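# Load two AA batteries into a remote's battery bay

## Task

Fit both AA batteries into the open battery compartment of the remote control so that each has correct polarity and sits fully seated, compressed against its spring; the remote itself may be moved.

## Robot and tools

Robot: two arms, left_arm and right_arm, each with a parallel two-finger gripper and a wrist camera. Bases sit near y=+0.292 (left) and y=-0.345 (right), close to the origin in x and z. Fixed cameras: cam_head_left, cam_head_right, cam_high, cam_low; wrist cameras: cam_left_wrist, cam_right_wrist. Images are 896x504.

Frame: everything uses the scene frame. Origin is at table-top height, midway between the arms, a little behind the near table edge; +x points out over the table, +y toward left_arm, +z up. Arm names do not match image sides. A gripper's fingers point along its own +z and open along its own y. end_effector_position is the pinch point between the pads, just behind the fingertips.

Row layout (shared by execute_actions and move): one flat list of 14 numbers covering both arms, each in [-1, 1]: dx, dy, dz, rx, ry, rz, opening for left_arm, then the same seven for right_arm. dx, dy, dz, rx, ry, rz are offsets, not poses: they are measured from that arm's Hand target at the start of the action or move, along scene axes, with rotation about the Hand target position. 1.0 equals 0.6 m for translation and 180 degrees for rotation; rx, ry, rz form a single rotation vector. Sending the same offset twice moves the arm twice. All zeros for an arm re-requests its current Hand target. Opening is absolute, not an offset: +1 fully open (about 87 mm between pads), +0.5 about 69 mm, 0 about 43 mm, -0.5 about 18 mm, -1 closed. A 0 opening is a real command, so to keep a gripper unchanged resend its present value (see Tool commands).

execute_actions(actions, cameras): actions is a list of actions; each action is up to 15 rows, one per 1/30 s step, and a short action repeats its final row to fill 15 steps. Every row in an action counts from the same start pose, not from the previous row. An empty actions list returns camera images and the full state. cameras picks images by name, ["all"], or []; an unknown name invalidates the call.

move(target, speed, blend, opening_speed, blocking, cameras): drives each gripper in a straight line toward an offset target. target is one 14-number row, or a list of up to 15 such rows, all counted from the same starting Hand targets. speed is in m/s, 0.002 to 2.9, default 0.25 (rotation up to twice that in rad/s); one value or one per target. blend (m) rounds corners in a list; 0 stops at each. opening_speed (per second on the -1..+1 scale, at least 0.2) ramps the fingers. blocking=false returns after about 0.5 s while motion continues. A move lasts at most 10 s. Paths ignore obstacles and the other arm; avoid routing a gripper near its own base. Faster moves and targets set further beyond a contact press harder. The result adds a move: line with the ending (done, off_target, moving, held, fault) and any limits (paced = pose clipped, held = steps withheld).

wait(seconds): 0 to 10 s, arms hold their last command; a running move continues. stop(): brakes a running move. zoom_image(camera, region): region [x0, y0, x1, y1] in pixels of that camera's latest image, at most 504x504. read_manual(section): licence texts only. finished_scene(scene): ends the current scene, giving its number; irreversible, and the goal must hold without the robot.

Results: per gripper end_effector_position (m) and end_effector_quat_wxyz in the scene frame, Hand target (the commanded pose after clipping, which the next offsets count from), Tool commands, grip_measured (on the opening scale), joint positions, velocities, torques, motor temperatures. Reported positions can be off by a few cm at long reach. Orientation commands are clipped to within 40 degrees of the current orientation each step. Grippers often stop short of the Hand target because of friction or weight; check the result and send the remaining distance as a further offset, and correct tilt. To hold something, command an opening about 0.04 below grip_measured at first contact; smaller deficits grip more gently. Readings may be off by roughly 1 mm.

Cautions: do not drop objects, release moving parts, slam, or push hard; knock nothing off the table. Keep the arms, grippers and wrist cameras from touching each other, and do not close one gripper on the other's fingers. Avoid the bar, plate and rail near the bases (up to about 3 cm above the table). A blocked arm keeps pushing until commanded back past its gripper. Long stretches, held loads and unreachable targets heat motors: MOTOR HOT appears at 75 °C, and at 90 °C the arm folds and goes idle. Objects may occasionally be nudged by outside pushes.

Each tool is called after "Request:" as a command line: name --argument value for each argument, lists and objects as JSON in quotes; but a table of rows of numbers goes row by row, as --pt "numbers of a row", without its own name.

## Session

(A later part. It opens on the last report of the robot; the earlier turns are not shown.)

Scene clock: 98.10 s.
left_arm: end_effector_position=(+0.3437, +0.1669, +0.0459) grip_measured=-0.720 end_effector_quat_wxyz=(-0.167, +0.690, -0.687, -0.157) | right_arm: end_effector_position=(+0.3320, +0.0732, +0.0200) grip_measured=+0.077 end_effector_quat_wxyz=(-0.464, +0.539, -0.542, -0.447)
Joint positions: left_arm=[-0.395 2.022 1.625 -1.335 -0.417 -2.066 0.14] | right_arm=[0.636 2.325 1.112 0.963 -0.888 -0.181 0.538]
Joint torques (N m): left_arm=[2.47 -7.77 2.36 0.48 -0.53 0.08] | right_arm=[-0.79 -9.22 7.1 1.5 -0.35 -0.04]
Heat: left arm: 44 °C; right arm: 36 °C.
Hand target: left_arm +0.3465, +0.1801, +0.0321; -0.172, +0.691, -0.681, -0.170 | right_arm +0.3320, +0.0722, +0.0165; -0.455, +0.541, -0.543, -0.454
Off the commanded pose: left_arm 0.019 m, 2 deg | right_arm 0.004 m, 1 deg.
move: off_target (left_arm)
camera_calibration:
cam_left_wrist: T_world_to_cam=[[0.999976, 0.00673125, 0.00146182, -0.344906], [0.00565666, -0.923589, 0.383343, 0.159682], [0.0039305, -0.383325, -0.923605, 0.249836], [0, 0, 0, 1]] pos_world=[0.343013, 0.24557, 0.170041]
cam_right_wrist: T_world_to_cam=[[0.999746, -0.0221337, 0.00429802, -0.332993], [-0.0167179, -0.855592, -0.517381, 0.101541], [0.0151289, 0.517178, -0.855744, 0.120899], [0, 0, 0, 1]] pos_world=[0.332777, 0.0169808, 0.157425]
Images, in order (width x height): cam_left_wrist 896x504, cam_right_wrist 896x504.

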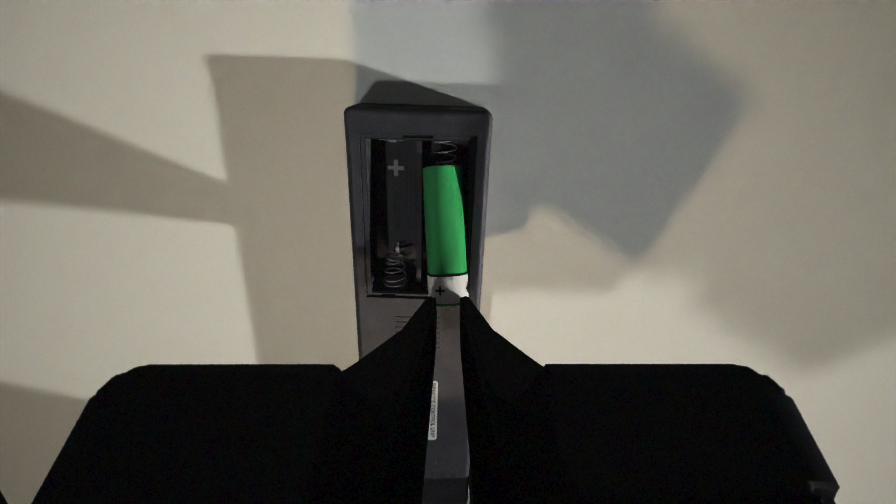

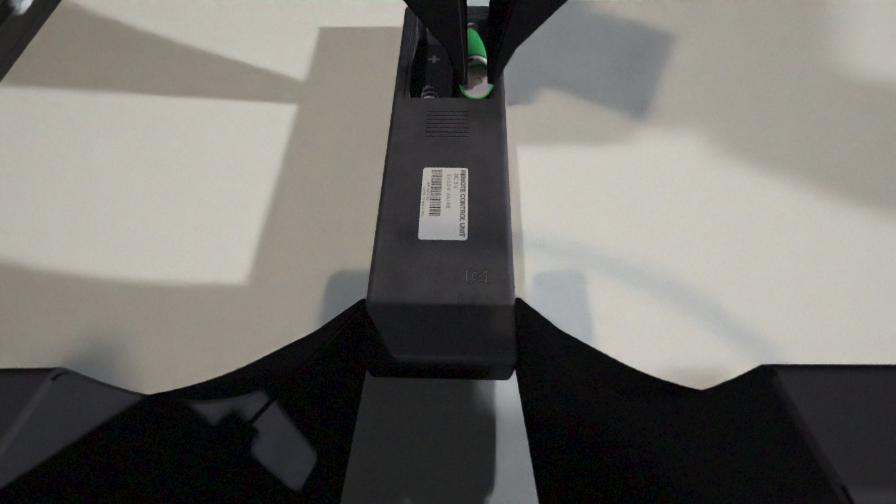

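Request:
move --pt "0.0 0.025 0.0 0 0 0.0 -0.72 0 0 0 0 0 0 -0.04" --pt "0.0 0.03 -0.02 0 0 0.0 -0.72 0 0 0 0 0 0 -0.04" --speed 0.05 --cameras '["cam_right_wrist","cam_left_wrist"]'

Request:
zoom_image --camera "cam_left_wrist" --region '[340, 120, 560, 380]'

Request:
zoom_image --camera "cam_right_wrist" --region '[380, 0, 530, 110]'

Scene clock: 99.90 s.
left_arm: end_effector_position=(+0.3425, +0.1832, +0.0372) grip_measured=-0.719 end_effector_quat_wxyz=(-0.159, +0.692, -0.687, -0.154) | right_arm: end_effector_position=(+0.3322, +0.0733, +0.0198) grip_measured=+0.077 end_effector_quat_wxyz=(-0.464, +0.540, -0.542, -0.447)
Joint positions: left_arm=[-0.348 1.993 1.55 -1.268 -0.407 -2.014 0.14] | right_arm=[0.636 2.326 1.113 0.963 -0.888 -0.182 0.538]
Joint torques (N m): left_arm=[2.21 -6.87 2.17 0.65 -0.73 0.03] | right_arm=[-0.79 -9.39 6.95 1.5 -0.35 -0.03]
Heat: left arm: 44 °C; right arm: 36 °C.
Hand target: left_arm +0.3465, +0.1981, +0.0201; -0.172, +0.691, -0.681, -0.170 | right_arm +0.3320, +0.0722, +0.0164; -0.455, +0.541, -0.543, -0.454
Off the commanded pose: left_arm 0.023 m, 2 deg | right_arm 0.004 m, 1 deg.
move: off_target (left_arm)
camera_calibration:
cam_left_wrist: T_world_to_cam=[[0.999941, 0.00948989, -0.00531921, -0.344036], [0.0108227, -0.917432, 0.397745, 0.174652], [-0.00110545, -0.397779, -0.91748, 0.252323], [0, 0, 0, 1]] pos_world=[0.342404, 0.263865, 0.160205]
cam_right_wrist: T_world_to_cam=[[0.999743, -0.0219993, 0.00543165, -0.333267], [-0.0160179, -0.855646, -0.517314, 0.101283], [0.0160281, 0.517094, -0.855778, 0.120383], [0, 0, 0, 1]] pos_world=[0.332874, 0.0170812, 0.157226]
Images, in order (width x height): cam_left_wrist 896x504, cam_right_wrist 896x504.

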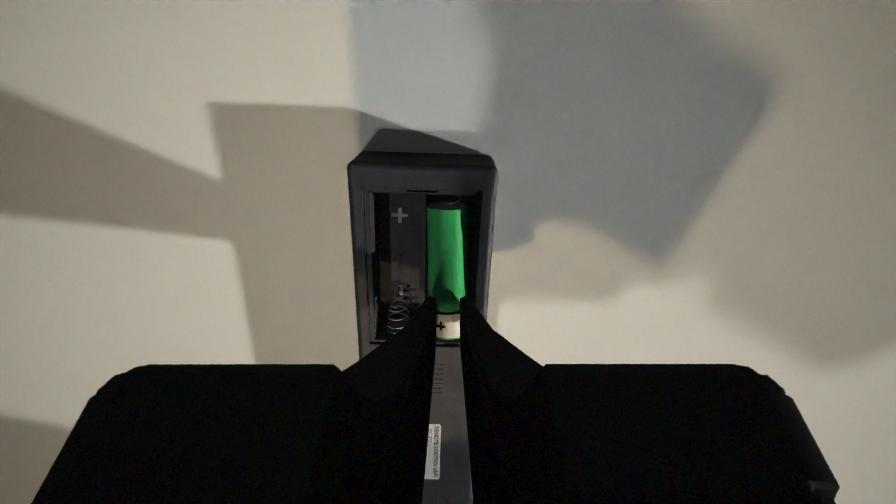

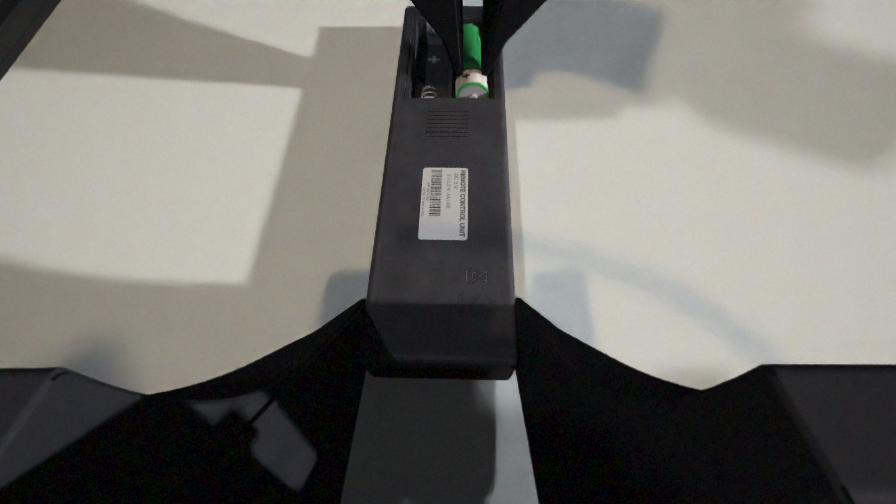

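Scaled by 1.938 from the camera's 896x504 image, which has a finer 1280x720 frame.

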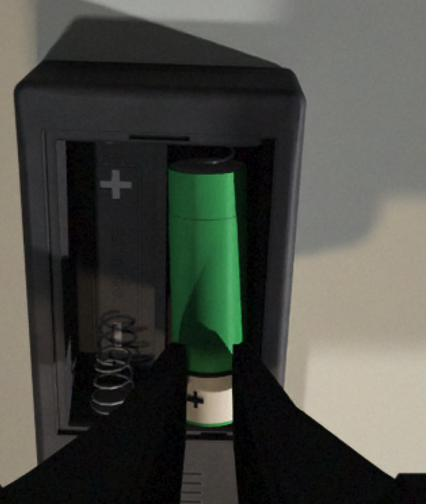

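Scaled by 3.360 from the camera's 896x504 image, which has a finer 1280x720 frame.

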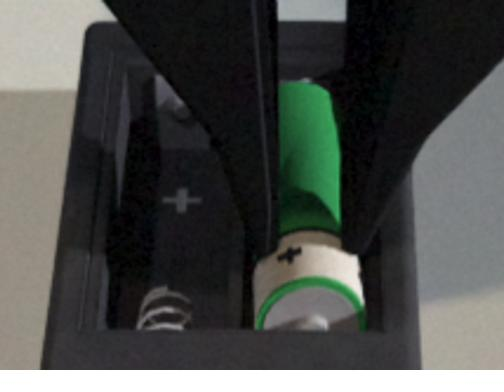

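Request:
move --pt "0.0 -0.022 0.04 0 0 0.0 -0.72 0 0 0 0 0 0 -0.04" --pt "-0.003 -0.03 0.055 -0.06 0 0.0 -0.72 0 0 0 0 0 0 -0.04" --speed 0.08 --cameras '["cam_right_wrist","cam_left_wrist"]'

Request:
zoom_image --camera "cam_left_wrist" --region '[340, 120, 560, 380]'

Request:
zoom_image --camera "cam_right_wrist" --region '[380, 0, 530, 110]'

Scene clock: 103.10 s.
left_arm: end_effector_position=(+0.3439, +0.1800, +0.0462) grip_measured=-0.720 end_effector_quat_wxyz=(-0.109, +0.702, -0.693, -0.121) | right_arm: end_effector_position=(+0.3322, +0.0733, +0.0198) grip_measured=+0.077 end_effector_quat_wxyz=(-0.464, +0.540, -0.542, -0.447)
Joint positions: left_arm=[-0.295 1.963 1.558 -1.259 -0.292 -1.951 0.14] | right_arm=[0.636 2.326 1.113 0.963 -0.888 -0.182 0.538]
Joint torques (N m): left_arm=[0.99 -11.12 4.11 0.3 -0.03 0.15] | right_arm=[-0.87 -9.31 7.04 1.49 -0.35 -0.03]
Heat: left arm: 44 °C; right arm: 36 °C.
Hand target: left_arm +0.3446, +0.1801, +0.0531; -0.106, +0.704, -0.694, -0.106 | right_arm +0.3319, +0.0722, +0.0164; -0.455, +0.541, -0.543, -0.454
Off the commanded pose: left_arm 0.007 m, 2 deg | right_arm 0.004 m, 1 deg.
move: done
camera_calibration:
cam_left_wrist: T_world_to_cam=[[0.999436, 0.0184891, -0.0280302, -0.345814], [0.0301228, -0.862527, 0.505114, 0.146628], [-0.0148377, -0.505674, -0.862597, 0.280893], [0, 0, 0, 1]] pos_world=[0.34537, 0.274904, 0.15854]
cam_right_wrist: T_world_to_cam=[[0.999753, -0.0215873, 0.00532685, -0.333262], [-0.0157182, -0.855611, -0.517381, 0.101193], [0.0157265, 0.517169, -0.855739, 0.120476], [0, 0, 0, 1]] pos_world=[0.332875, 0.0170814, 0.157226]
Images, in order (width x height): cam_left_wrist 896x504, cam_right_wrist 896x504.

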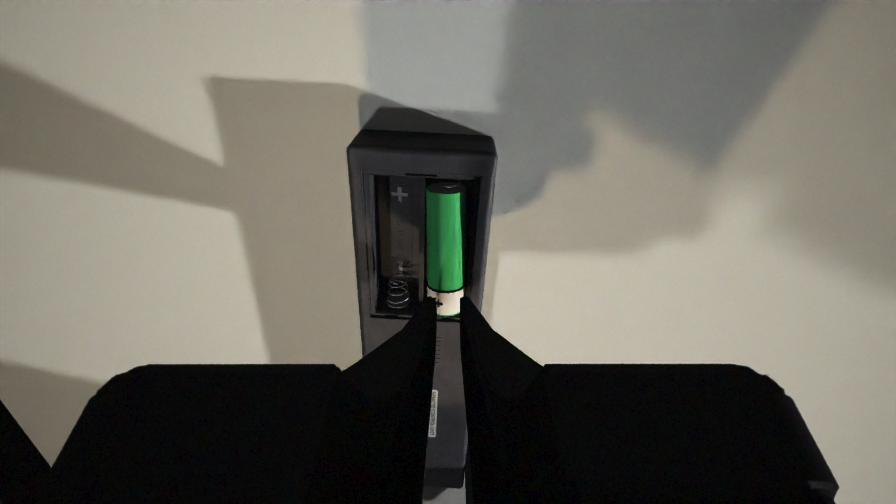

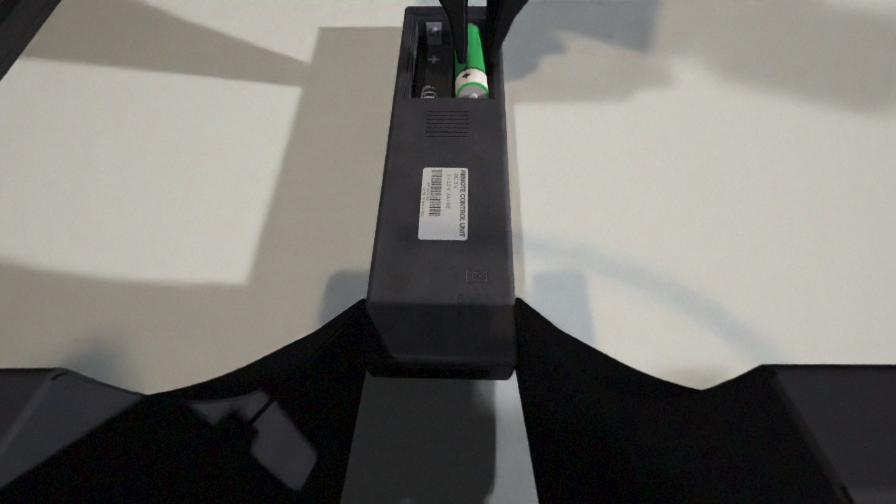

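Scaled by 1.938 from the camera's 896x504 image, which has a finer 1280x720 frame.

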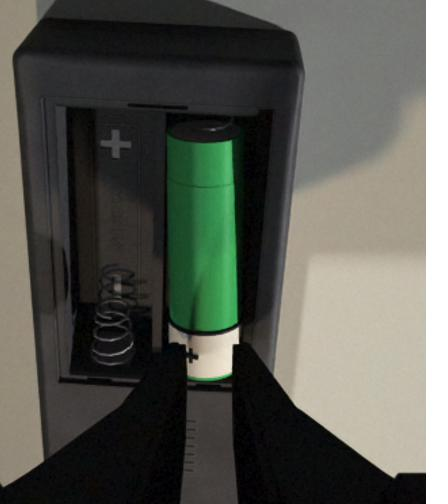

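Scaled by 3.360 from the camera's 896x504 image, which has a finer 1280x720 frame.

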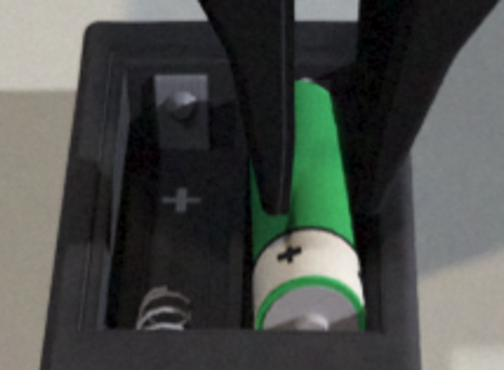

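Request:
move --pt "-0.002 -0.002 -0.02 0 0 0.0 -0.72 0 0 0 0 0 0 -0.04" --pt "-0.002 -0.002 -0.045 0 0 0.0 -0.72 0 0 0 0 0 0 -0.04" --speed 0.05 --cameras '["cam_right_wrist","cam_left_wrist"]'

Request:
zoom_image --camera "cam_left_wrist" --region '[340, 120, 560, 380]'

Request:
zoom_image --camera "cam_right_wrist" --region '[380, 0, 530, 110]'

Scene clock: 106.80 s.
left_arm: end_effector_position=(+0.3427, +0.1803, +0.0375) grip_measured=-0.720 end_effector_quat_wxyz=(-0.113, +0.704, -0.693, -0.110) | right_arm: end_effector_position=(+0.3322, +0.0733, +0.0198) grip_measured=+0.077 end_effector_quat_wxyz=(-0.464, +0.540, -0.542, -0.447)
Joint positions: left_arm=[-0.295 1.943 1.496 -1.193 -0.291 -1.95 0.14] | right_arm=[0.636 2.326 1.113 0.963 -0.888 -0.182 0.538]
Joint torques (N m): left_arm=[0.53 -7.8 2.97 0.78 -0.03 0.07] | right_arm=[-0.77 -9.25 6.95 1.49 -0.34 -0.01]
Heat: left arm: 45 °C; right arm: 36 °C.
Hand target: left_arm +0.3434, +0.1788, +0.0261; -0.106, +0.704, -0.694, -0.106 | right_arm +0.3319, +0.0722, +0.0164; -0.455, +0.541, -0.543, -0.454
Off the commanded pose: left_arm 0.011 m, 1 deg | right_arm 0.004 m, 1 deg.
move: off_target (left_arm)
camera_calibration:
cam_left_wrist: T_world_to_cam=[[0.999817, 0.0178927, -0.00681444, -0.345649], [0.018853, -0.857959, 0.513372, 0.154068], [0.00333911, -0.513407, -0.858139, 0.268461], [0, 0, 0, 1]] pos_world=[0.341785, 0.276198, 0.148927]
cam_right_wrist: T_world_to_cam=[[0.999753, -0.0215873, 0.00532685, -0.333262], [-0.0157182, -0.855611, -0.517381, 0.101193], [0.0157265, 0.517169, -0.855739, 0.120476], [0, 0, 0, 1]] pos_world=[0.332875, 0.0170814, 0.157226]
Images, in order (width x height): cam_left_wrist 896x504, cam_right_wrist 896x504.

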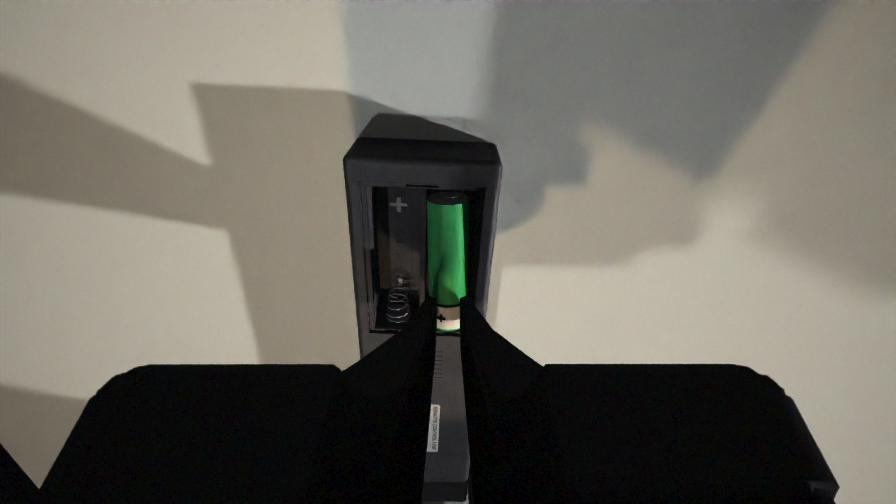

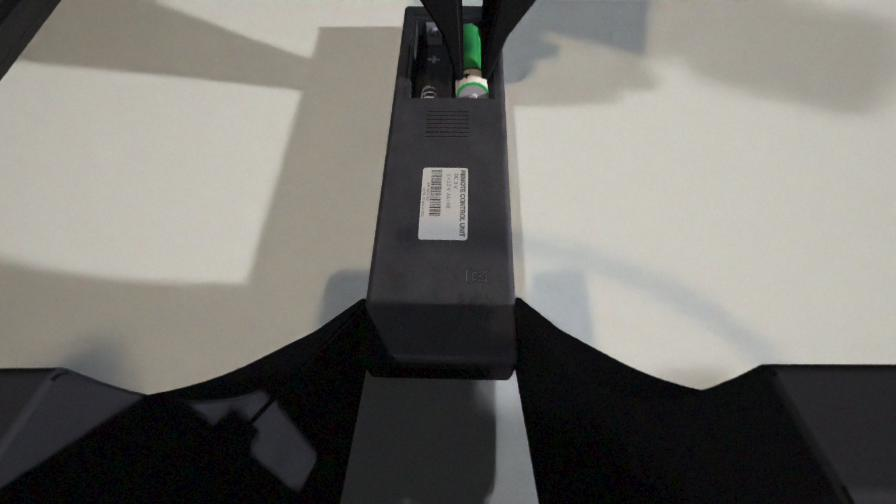

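Scaled by 1.938 from the camera's 896x504 image, which has a finer 1280x720 frame.

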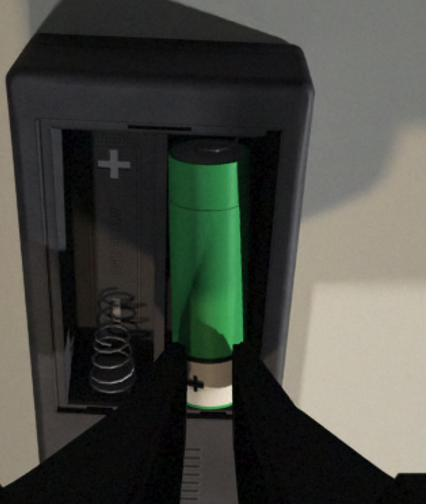

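Scaled by 3.360 from the camera's 896x504 image, which has a finer 1280x720 frame.

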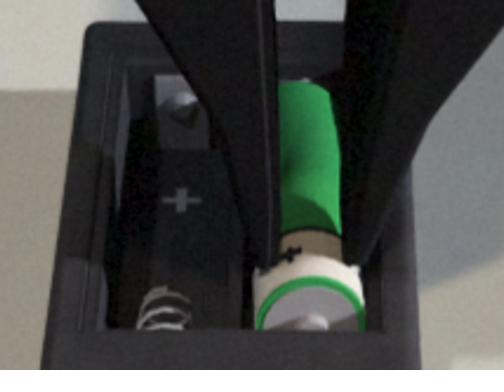

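Request:
move --pt "-0.002 0.001 0.025 0 0 0.0 -0.86 0 0 0 0 0 0 -0.04" --pt "-0.003 -0.002 -0.015 0 0 0.0 -0.86 0 0 0 0 0 0 -0.04" --speed 0.05 --cameras '["cam_right_wrist","cam_left_wrist"]'

Request:
zoom_image --camera "cam_left_wrist" --region '[340, 120, 560, 380]'

Request:
zoom_image --camera "cam_right_wrist" --region '[380, 0, 530, 110]'

Scene clock: 108.87 s.
left_arm: end_effector_position=(+0.3423, +0.1804, +0.0382) grip_measured=-0.859 end_effector_quat_wxyz=(-0.117, +0.704, -0.693, -0.102) | right_arm: end_effector_position=(+0.3322, +0.0733, +0.0198) grip_measured=+0.077 end_effector_quat_wxyz=(-0.464, +0.540, -0.542, -0.446)
Joint positions: left_arm=[-0.295 1.925 1.474 -1.172 -0.291 -1.949 0.07] | right_arm=[0.636 2.326 1.113 0.963 -0.888 -0.184 0.538]
Joint torques (N m): left_arm=[0.08 -5.94 2.18 0.94 -0.03 0] | right_arm=[-0.77 -9.2 7.04 1.49 -0.32 0]
Heat: left arm: 45 °C; right arm: 36 °C.
Hand target: left_arm +0.3415, +0.1777, +0.0170; -0.106, +0.704, -0.694, -0.106 | right_arm +0.3320, +0.0722, +0.0164; -0.455, +0.541, -0.543, -0.454
Off the commanded pose: left_arm 0.021 m, 1 deg | right_arm 0.004 m, 1 deg.
move: off_target (left_arm)
camera_calibration:
cam_left_wrist: T_world_to_cam=[[0.99982, 0.0167825, 0.00888855, -0.345711], [0.00974017, -0.85495, 0.518619, 0.15617], [0.016303, -0.518439, -0.854959, 0.265556], [0, 0, 0, 1]] pos_world=[0.339798, 0.276994, 0.149119]
cam_right_wrist: T_world_to_cam=[[0.999751, -0.0213658, 0.00651006, -0.333348], [-0.0149166, -0.855623, -0.517385, 0.100926], [0.0166245, 0.517158, -0.855728, 0.120178], [0, 0, 0, 1]] pos_world=[0.332772, 0.0170816, 0.157227]
Images, in order (width x height): cam_left_wrist 896x504, cam_right_wrist 896x504.

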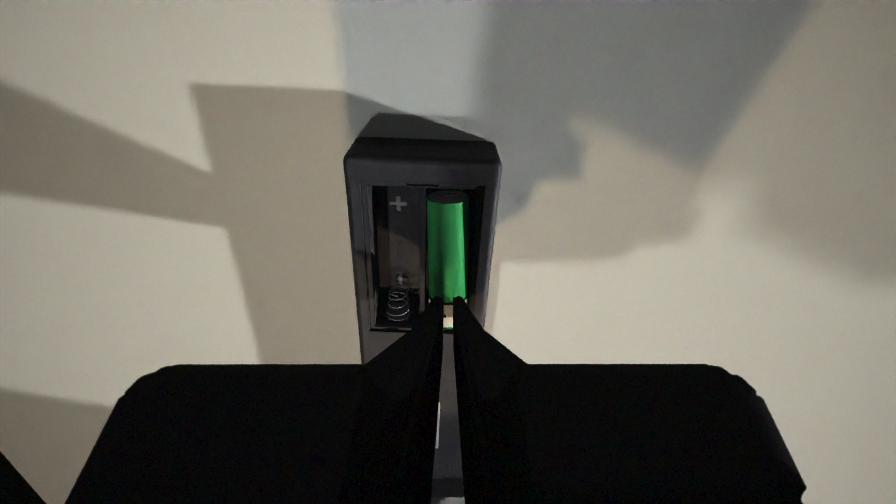

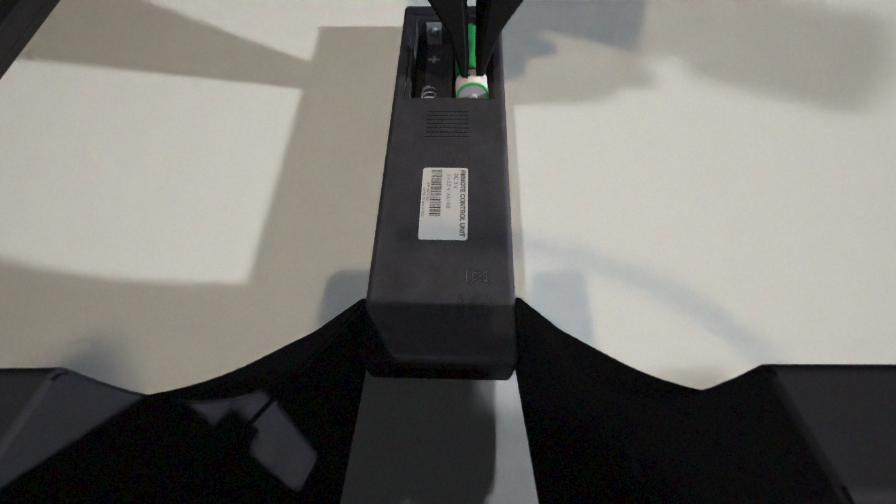

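Scaled by 1.938 from the camera's 896x504 image, which has a finer 1280x720 frame.

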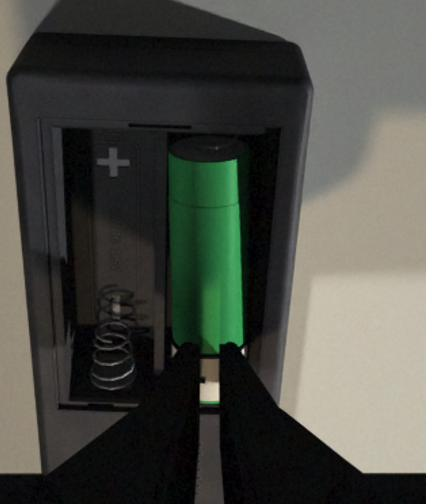

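Scaled by 3.360 from the camera's 896x504 image, which has a finer 1280x720 frame.

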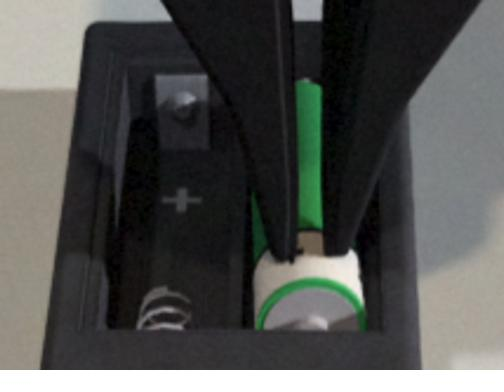

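Request:
move --pt "-0.0 -0.0 0.05 0 0 0.0 -0.86 0 0 0 0 0 0 -0.04" --pt "-0.0 0.12 0.2 -0.1 0 0.0 -0.86 0 0 0 0 0 0 -0.04" --speed 0.15 --cameras '["cam_right_wrist","cam_left_wrist"]'

Request:
zoom_image --camera "cam_left_wrist" --region '[360, 180, 540, 400]'

Request:
zoom_image --camera "cam_right_wrist" --region '[380, 0, 530, 110]'

Scene clock: 112.23 s.
left_arm: end_effector_position=(+0.3442, +0.2504, +0.1260) grip_measured=-0.860 end_effector_quat_wxyz=(+0.004, +0.715, -0.699, -0.005) | right_arm: end_effector_position=(+0.3322, +0.0733, +0.0198) grip_measured=+0.077 end_effector_quat_wxyz=(-0.464, +0.540, -0.542, -0.446)
Joint positions: left_arm=[0.072 1.817 1.655 -1.388 0.019 -1.573 0.07] | right_arm=[0.636 2.326 1.113 0.963 -0.888 -0.184 0.538]
Joint torques (N m): left_arm=[0.7 -9.43 6.45 0.25 0.13 0.11] | right_arm=[-0.77 -9.32 7.02 1.51 -0.34 -0.01]
Heat: left arm: 45 °C; right arm: 36 °C.
Hand target: left_arm +0.3415, +0.2498, +0.1370; +0.005, +0.712, -0.702, +0.004 | right_arm +0.3320, +0.0722, +0.0164; -0.455, +0.541, -0.543, -0.454
Off the commanded pose: left_arm 0.011 m, 1 deg | right_arm 0.004 m, 1 deg.
move: off_target (left_arm)
camera_calibration:
cam_left_wrist: T_world_to_cam=[[0.999439, 0.0202931, -0.0266299, -0.345713], [0.0334109, -0.655837, 0.754163, 0.0827403], [-0.00216057, -0.75463, -0.656147, 0.4173], [0, 0, 0, 1]] pos_world=[0.343656, 0.376187, 0.202204]
cam_right_wrist: T_world_to_cam=[[0.999751, -0.0213658, 0.00651006, -0.333348], [-0.0149166, -0.855623, -0.517385, 0.100926], [0.0166245, 0.517158, -0.855728, 0.120178], [0, 0, 0, 1]] pos_world=[0.332772, 0.0170816, 0.157227]
Images, in order (width x height): cam_left_wrist 896x504, cam_right_wrist 896x504.

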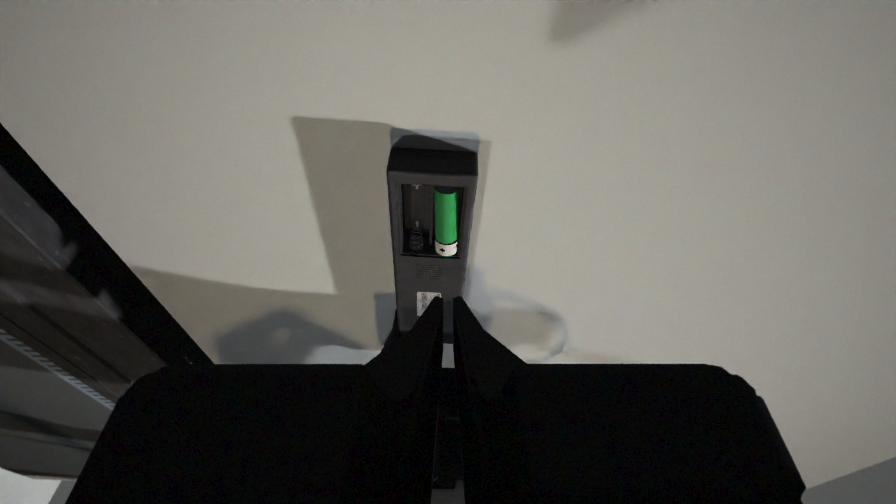

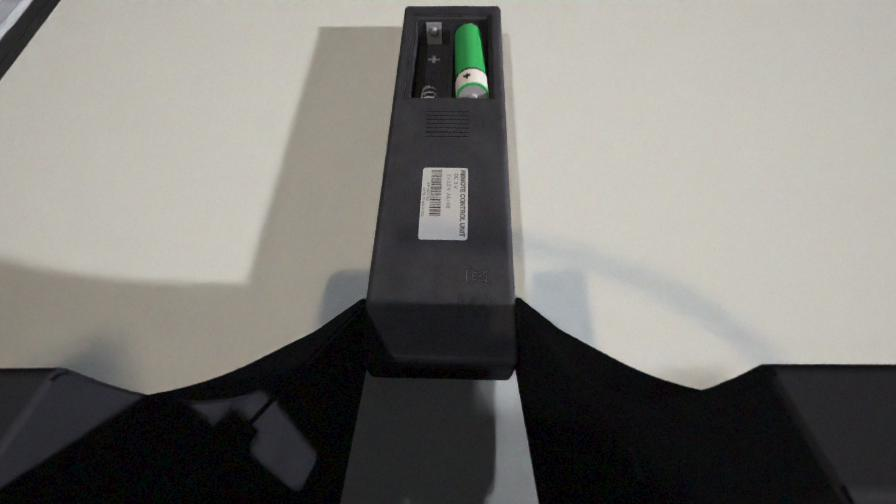

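Scaled by 2.291 from the camera's 896x504 image, which has a finer 1280x720 frame.

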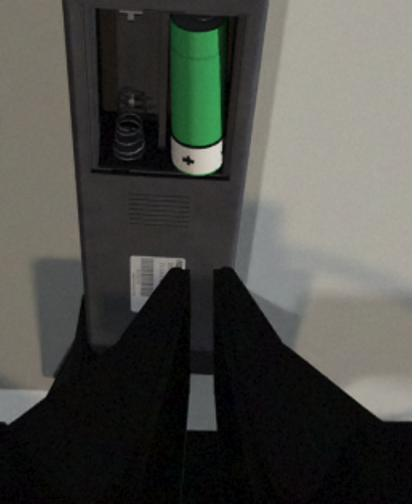

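Scaled by 3.360 from the camera's 896x504 image, which has a finer 1280x720 frame.

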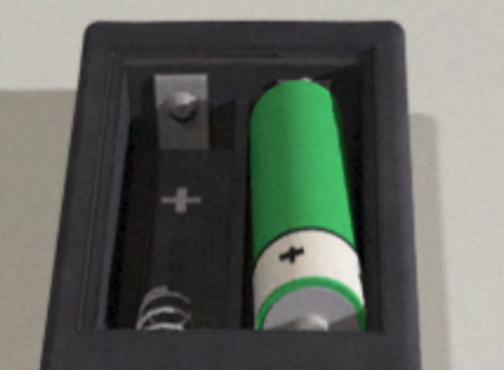

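Request:
move --pt "-0.0 -0.13 -0.12 0.15 0 0.0 -0.72 0 0 0 0 0 0 -0.04" --speed 0.15 --cameras '["cam_right_wrist","cam_left_wrist"]'

Request:
zoom_image --camera "cam_left_wrist" --region '[340, 120, 560, 380]'

Scene clock: 115.80 s.
left_arm: end_effector_position=(+0.3419, +0.1692, +0.0640) grip_measured=-0.720 end_effector_quat_wxyz=(-0.154, +0.694, -0.687, -0.149) | right_arm: end_effector_position=(+0.3322, +0.0733, +0.0198) grip_measured=+0.077 end_effector_quat_wxyz=(-0.464, +0.540, -0.542, -0.446)
Joint positions: left_arm=[-0.377 1.989 1.655 -1.381 -0.389 -2.047 0.14] | right_arm=[0.636 2.326 1.113 0.963 -0.888 -0.184 0.538]
Joint torques (N m): left_arm=[-0.29 -8.23 6.12 -0.16 -0.49 -0.18] | right_arm=[-0.84 -9.28 7.04 1.49 -0.35 -0.01]
Heat: left arm: 45 °C; right arm: 36 °C.
Hand target: left_arm +0.3415, +0.1717, +0.0650; -0.161, +0.694, -0.683, -0.160 | right_arm +0.3320, +0.0722, +0.0164; -0.455, +0.541, -0.543, -0.454
Off the commanded pose: left_arm 0.003 m, 2 deg | right_arm 0.004 m, 1 deg.
move: done
camera_calibration:
cam_left_wrist: T_world_to_cam=[[0.9999, 0.0137291, -0.00348604, -0.343969], [0.0139472, -0.911288, 0.411534, 0.148166], [0.00247318, -0.411541, -0.911388, 0.271945], [0, 0, 0, 1]] pos_world=[0.341196, 0.25166, 0.185673]
cam_right_wrist: T_world_to_cam=[[0.999751, -0.0213658, 0.00651006, -0.333348], [-0.0149166, -0.855623, -0.517385, 0.100926], [0.0166245, 0.517158, -0.855728, 0.120178], [0, 0, 0, 1]] pos_world=[0.332772, 0.0170816, 0.157227]
Images, in order (width x height): cam_left_wrist 896x504, cam_right_wrist 896x504.

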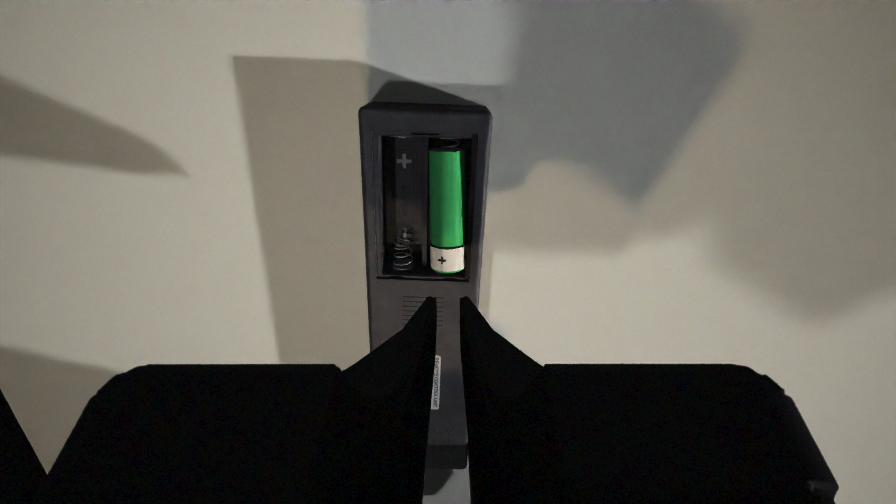

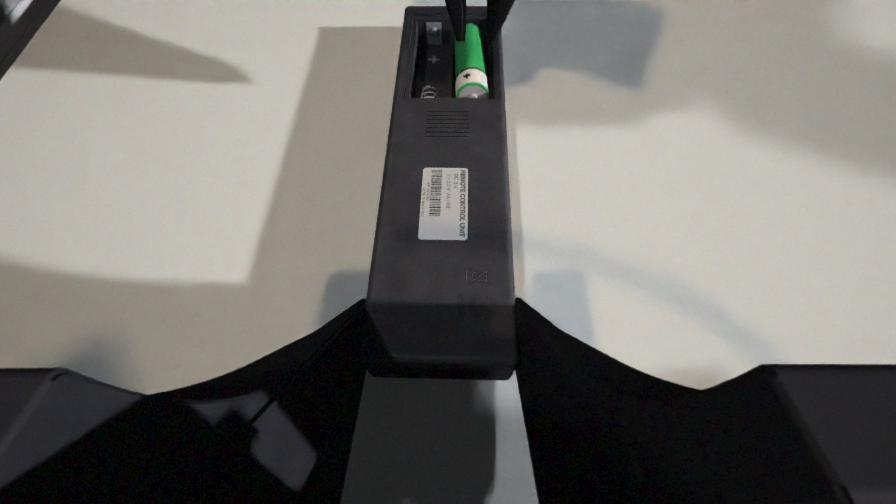

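Scaled by 1.938 from the camera's 896x504 image, which has a finer 1280x720 frame.

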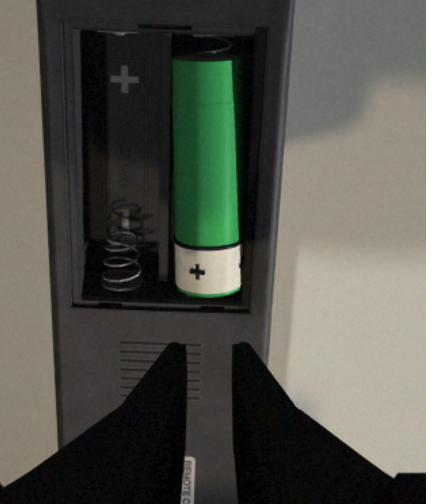

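Request:
move --target '[0,0.0117,-0.033,0,0,0,-0.72,0,0,0,0,0,0,-0.04]' --speed 0.08 --cameras '["cam_left_wrist","cam_right_wrist"]'

Request:
zoom_image --camera "cam_right_wrist" --region '[380, 0, 530, 110]'

Request:
zoom_image --camera "cam_left_wrist" --region '[340, 120, 560, 380]'

Scene clock: 118.10 s.
left_arm: end_effector_position=(+0.3394, +0.1710, +0.0509) grip_measured=-0.720 end_effector_quat_wxyz=(-0.155, +0.694, -0.687, -0.151) | right_arm: end_effector_position=(+0.3322, +0.0733, +0.0198) grip_measured=+0.077 end_effector_quat_wxyz=(-0.464, +0.540, -0.542, -0.446)
Joint positions: left_arm=[-0.377 1.989 1.601 -1.331 -0.392 -2.048 0.14] | right_arm=[0.636 2.326 1.113 0.963 -0.888 -0.184 0.538]
Joint torques (N m): left_arm=[1.22 -8.13 4.14 0.23 -0.49 0.04] | right_arm=[-0.76 -9.22 7.04 1.5 -0.34 -0.01]
Heat: left arm: 45 °C; right arm: 36 °C.
Hand target: left_arm +0.3416, +0.1787, +0.0452; -0.161, +0.694, -0.683, -0.160 | right_arm +0.3320, +0.0722, +0.0164; -0.455, +0.541, -0.543, -0.454
Off the commanded pose: left_arm 0.010 m, 1 deg | right_arm 0.004 m, 1 deg.
move: done
camera_calibration:
cam_left_wrist: T_world_to_cam=[[0.999895, 0.0135362, -0.00509182, -0.341503], [0.014436, -0.913012, 0.407677, 0.155543], [0.000869504, -0.407708, -0.913112, 0.260791], [0, 0, 0, 1]] pos_world=[0.338995, 0.252962, 0.172981]
cam_right_wrist: T_world_to_cam=[[0.999751, -0.0213658, 0.00651006, -0.333348], [-0.0149166, -0.855623, -0.517385, 0.100926], [0.0166245, 0.517158, -0.855728, 0.120178], [0, 0, 0, 1]] pos_world=[0.332772, 0.0170816, 0.157227]
Images, in order (width x height): cam_left_wrist 896x504, cam_right_wrist 896x504.

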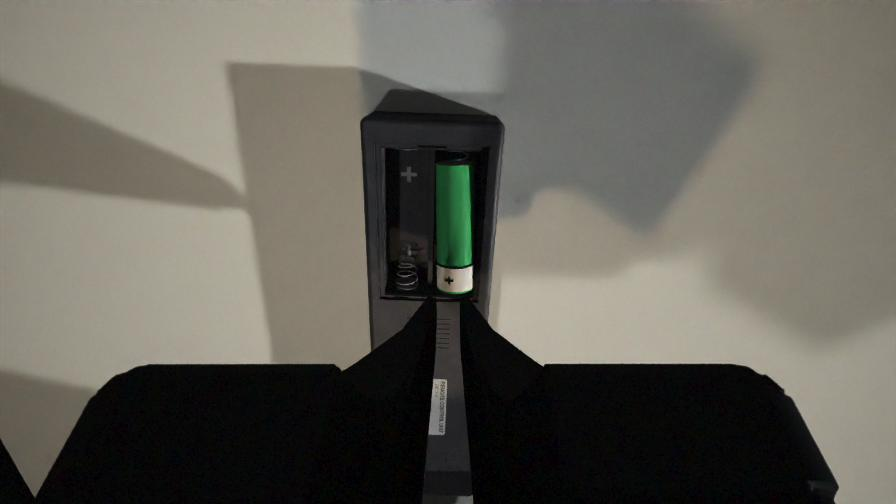

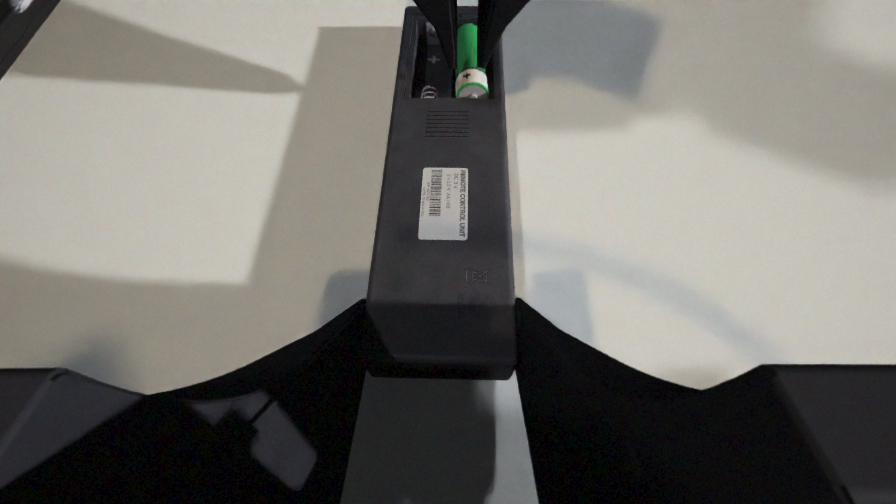

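Scaled by 3.360 from the camera's 896x504 image, which has a finer 1280x720 frame.

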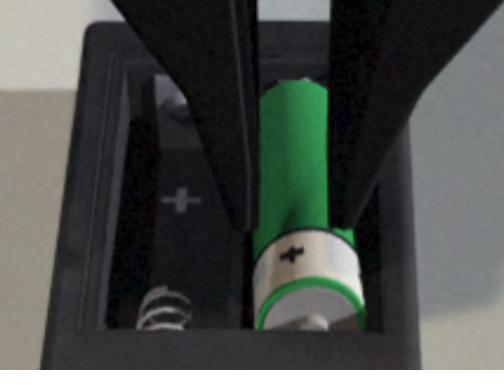

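Scaled by 1.938 from the camera's 896x504 image, which has a finer 1280x720 frame.

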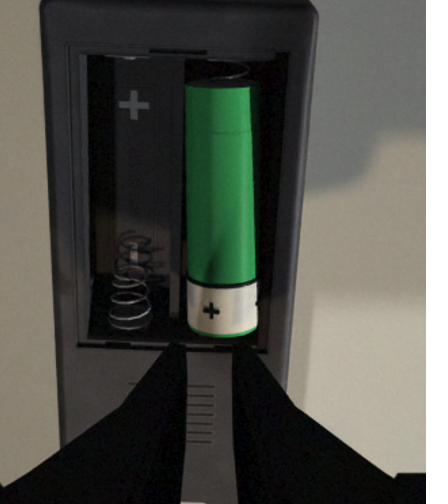

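Request:
move --target '[0.001,0.0,-0.02,0,0,0,-0.72,0,0,0,0,0,0,-0.04]' --speed 0.06 --cameras '["cam_left_wrist","cam_right_wrist"]'

Request:
zoom_image --camera "cam_right_wrist" --region '[380, 0, 530, 110]'

Request:
zoom_image --camera "cam_left_wrist" --region '[340, 120, 560, 380]'

Scene clock: 119.43 s.
left_arm: end_effector_position=(+0.3413, +0.1715, +0.0401) grip_measured=-0.720 end_effector_quat_wxyz=(-0.156, +0.695, -0.685, -0.149) | right_arm: end_effector_position=(+0.3322, +0.0733, +0.0198) grip_measured=+0.077 end_effector_quat_wxyz=(-0.464, +0.540, -0.542, -0.446)
Joint positions: left_arm=[-0.374 1.999 1.573 -1.288 -0.393 -2.048 0.14] | right_arm=[0.636 2.326 1.113 0.963 -0.888 -0.184 0.538]
Joint torques (N m): left_arm=[1.03 -8.02 3.93 0.24 -0.49 0.04] | right_arm=[-0.76 -9.29 6.97 1.5 -0.36 -0.02]
Heat: left arm: 45 °C; right arm: 36 °C.
Hand target: left_arm +0.3421, +0.1787, +0.0333; -0.161, +0.694, -0.683, -0.160 | right_arm +0.3320, +0.0722, +0.0164; -0.455, +0.541, -0.543, -0.454
Off the commanded pose: left_arm 0.010 m, 1 deg | right_arm 0.004 m, 1 deg.
move: done
camera_calibration:
cam_left_wrist: T_world_to_cam=[[0.999863, 0.0165065, -0.000755137, -0.344109], [0.0153709, -0.912363, 0.409093, 0.159899], [0.00606372, -0.409049, -0.912492, 0.249594], [0, 0, 0, 1]] pos_world=[0.340091, 0.253662, 0.162079]
cam_right_wrist: T_world_to_cam=[[0.999751, -0.0213658, 0.00651006, -0.333348], [-0.0149166, -0.855623, -0.517385, 0.100926], [0.0166245, 0.517158, -0.855728, 0.120178], [0, 0, 0, 1]] pos_world=[0.332772, 0.0170816, 0.157227]
Images, in order (width x height): cam_left_wrist 896x504, cam_right_wrist 896x504.

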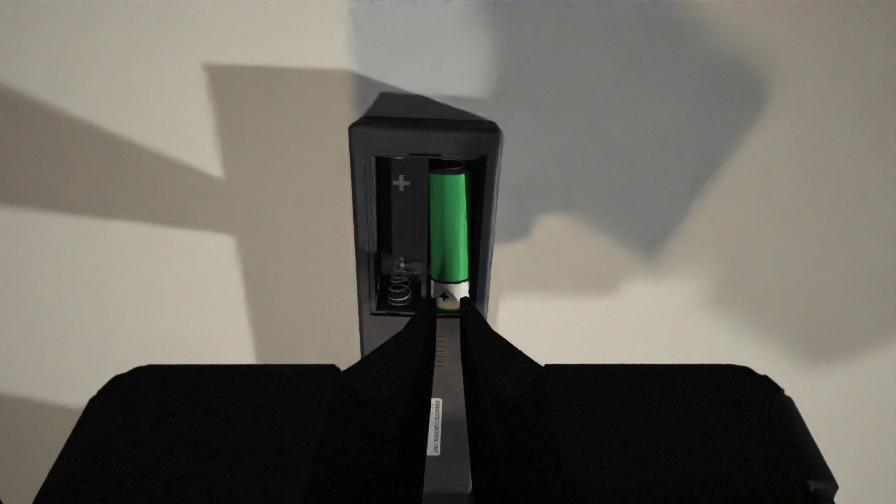

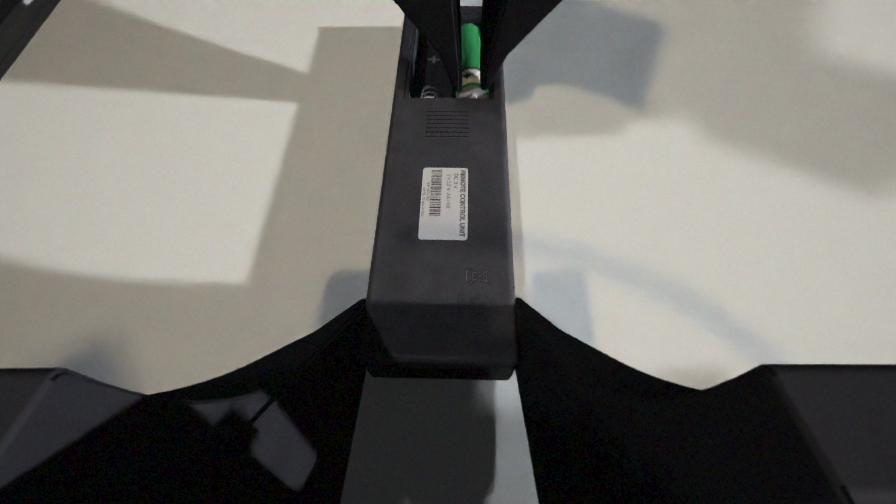

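Scaled by 3.360 from the camera's 896x504 image, which has a finer 1280x720 frame.

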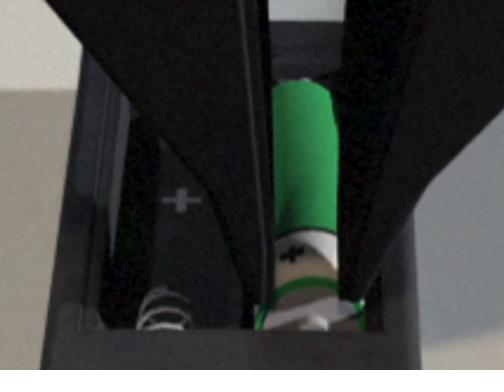

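Scaled by 1.938 from the camera's 896x504 image, which has a finer 1280x720 frame.

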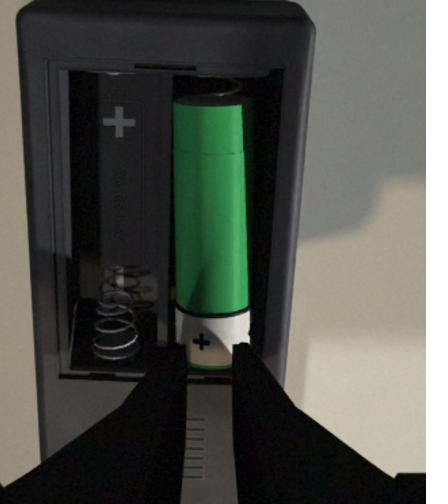

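Request:
move --target '[0.001,0.013,0.0,0,0,0,-0.72,0,0,0,0,0,0,-0.04]' --speed 0.06 --cameras '["cam_left_wrist","cam_right_wrist"]'

Request:
zoom_image --camera "cam_right_wrist" --region '[380, 0, 530, 110]'

Request:
zoom_image --camera "cam_left_wrist" --region '[340, 120, 560, 380]'

Scene clock: 120.57 s.
left_arm: end_effector_position=(+0.3420, +0.1729, +0.0384) grip_measured=-0.720 end_effector_quat_wxyz=(-0.156, +0.692, -0.689, -0.149) | right_arm: end_effector_position=(+0.3321, +0.0733, +0.0198) grip_measured=+0.077 end_effector_quat_wxyz=(-0.464, +0.540, -0.541, -0.446)
Joint positions: left_arm=[-0.369 1.999 1.567 -1.277 -0.393 -2.032 0.14] | right_arm=[0.636 2.326 1.113 0.963 -0.888 -0.184 0.538]
Joint torques (N m): left_arm=[2.4 -8.99 3.1 0.28 -0.53 0.1] | right_arm=[-0.75 -9.32 7.01 1.51 -0.35 -0.01]
Heat: left arm: 45 °C; right arm: 36 °C.
Hand target: left_arm +0.3427, +0.1865, +0.0333; -0.161, +0.694, -0.683, -0.160 | right_arm +0.3319, +0.0722, +0.0164; -0.455, +0.541, -0.543, -0.454
Off the commanded pose: left_arm 0.015 m, 2 deg | right_arm 0.004 m, 1 deg.
move: off_target (left_arm)
camera_calibration:
cam_left_wrist: T_world_to_cam=[[0.99997, 0.00718159, -0.0028838, -0.343171], [0.00773251, -0.91196, 0.410205, 0.164397], [0.000316019, -0.410215, -0.911989, 0.250773], [0, 0, 0, 1]] pos_world=[0.34181, 0.255259, 0.160276]
cam_right_wrist: T_world_to_cam=[[0.999758, -0.0210063, 0.00649158, -0.333254], [-0.0146164, -0.855561, -0.517496, 0.100841], [0.0164246, 0.517276, -0.855661, 0.120233], [0, 0, 0, 1]] pos_world=[0.332673, 0.0170816, 0.157227]
Images, in order (width x height): cam_left_wrist 896x504, cam_right_wrist 896x504.

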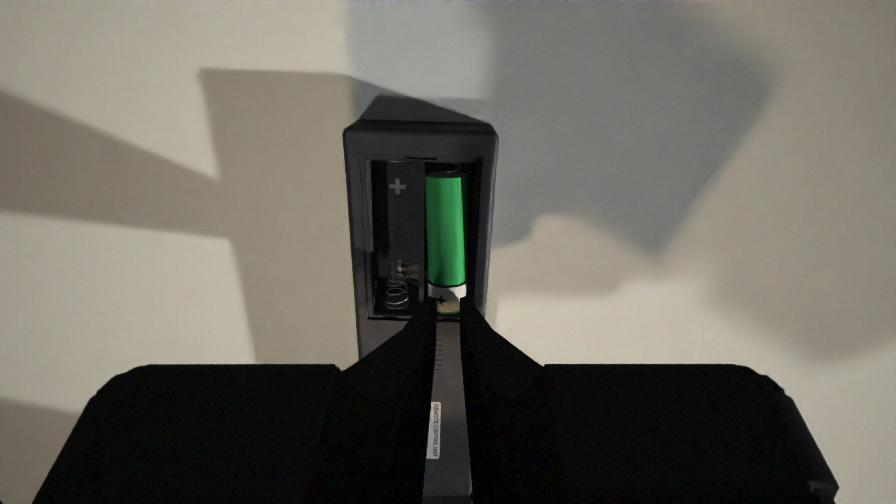

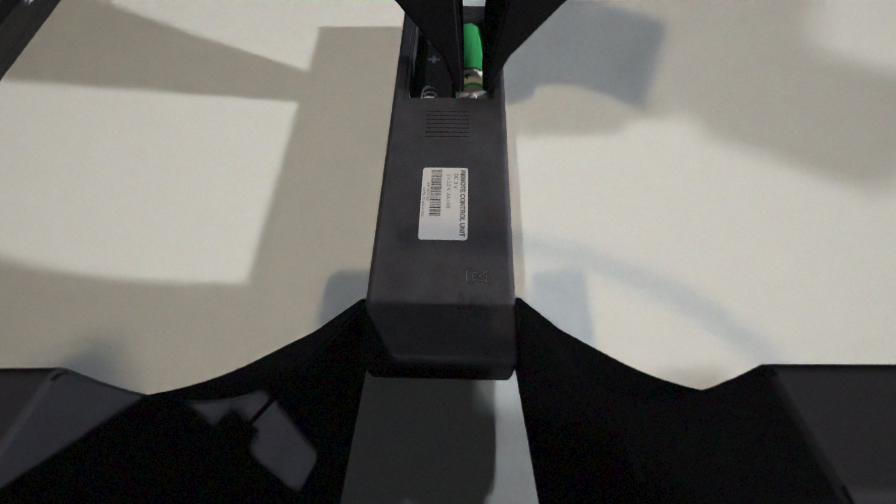

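Scaled by 3.360 from the camera's 896x504 image, which has a finer 1280x720 frame.

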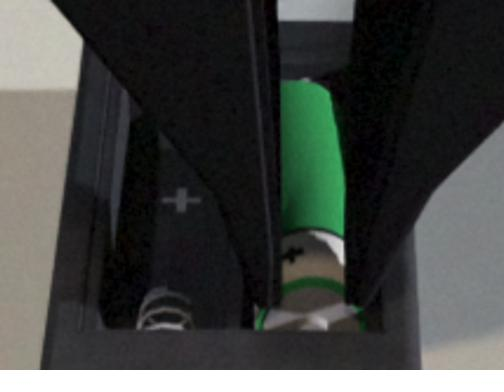

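Scaled by 1.938 from the camera's 896x504 image, which has a finer 1280x720 frame.

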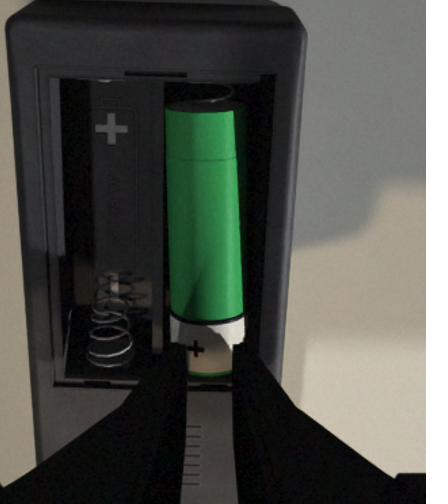

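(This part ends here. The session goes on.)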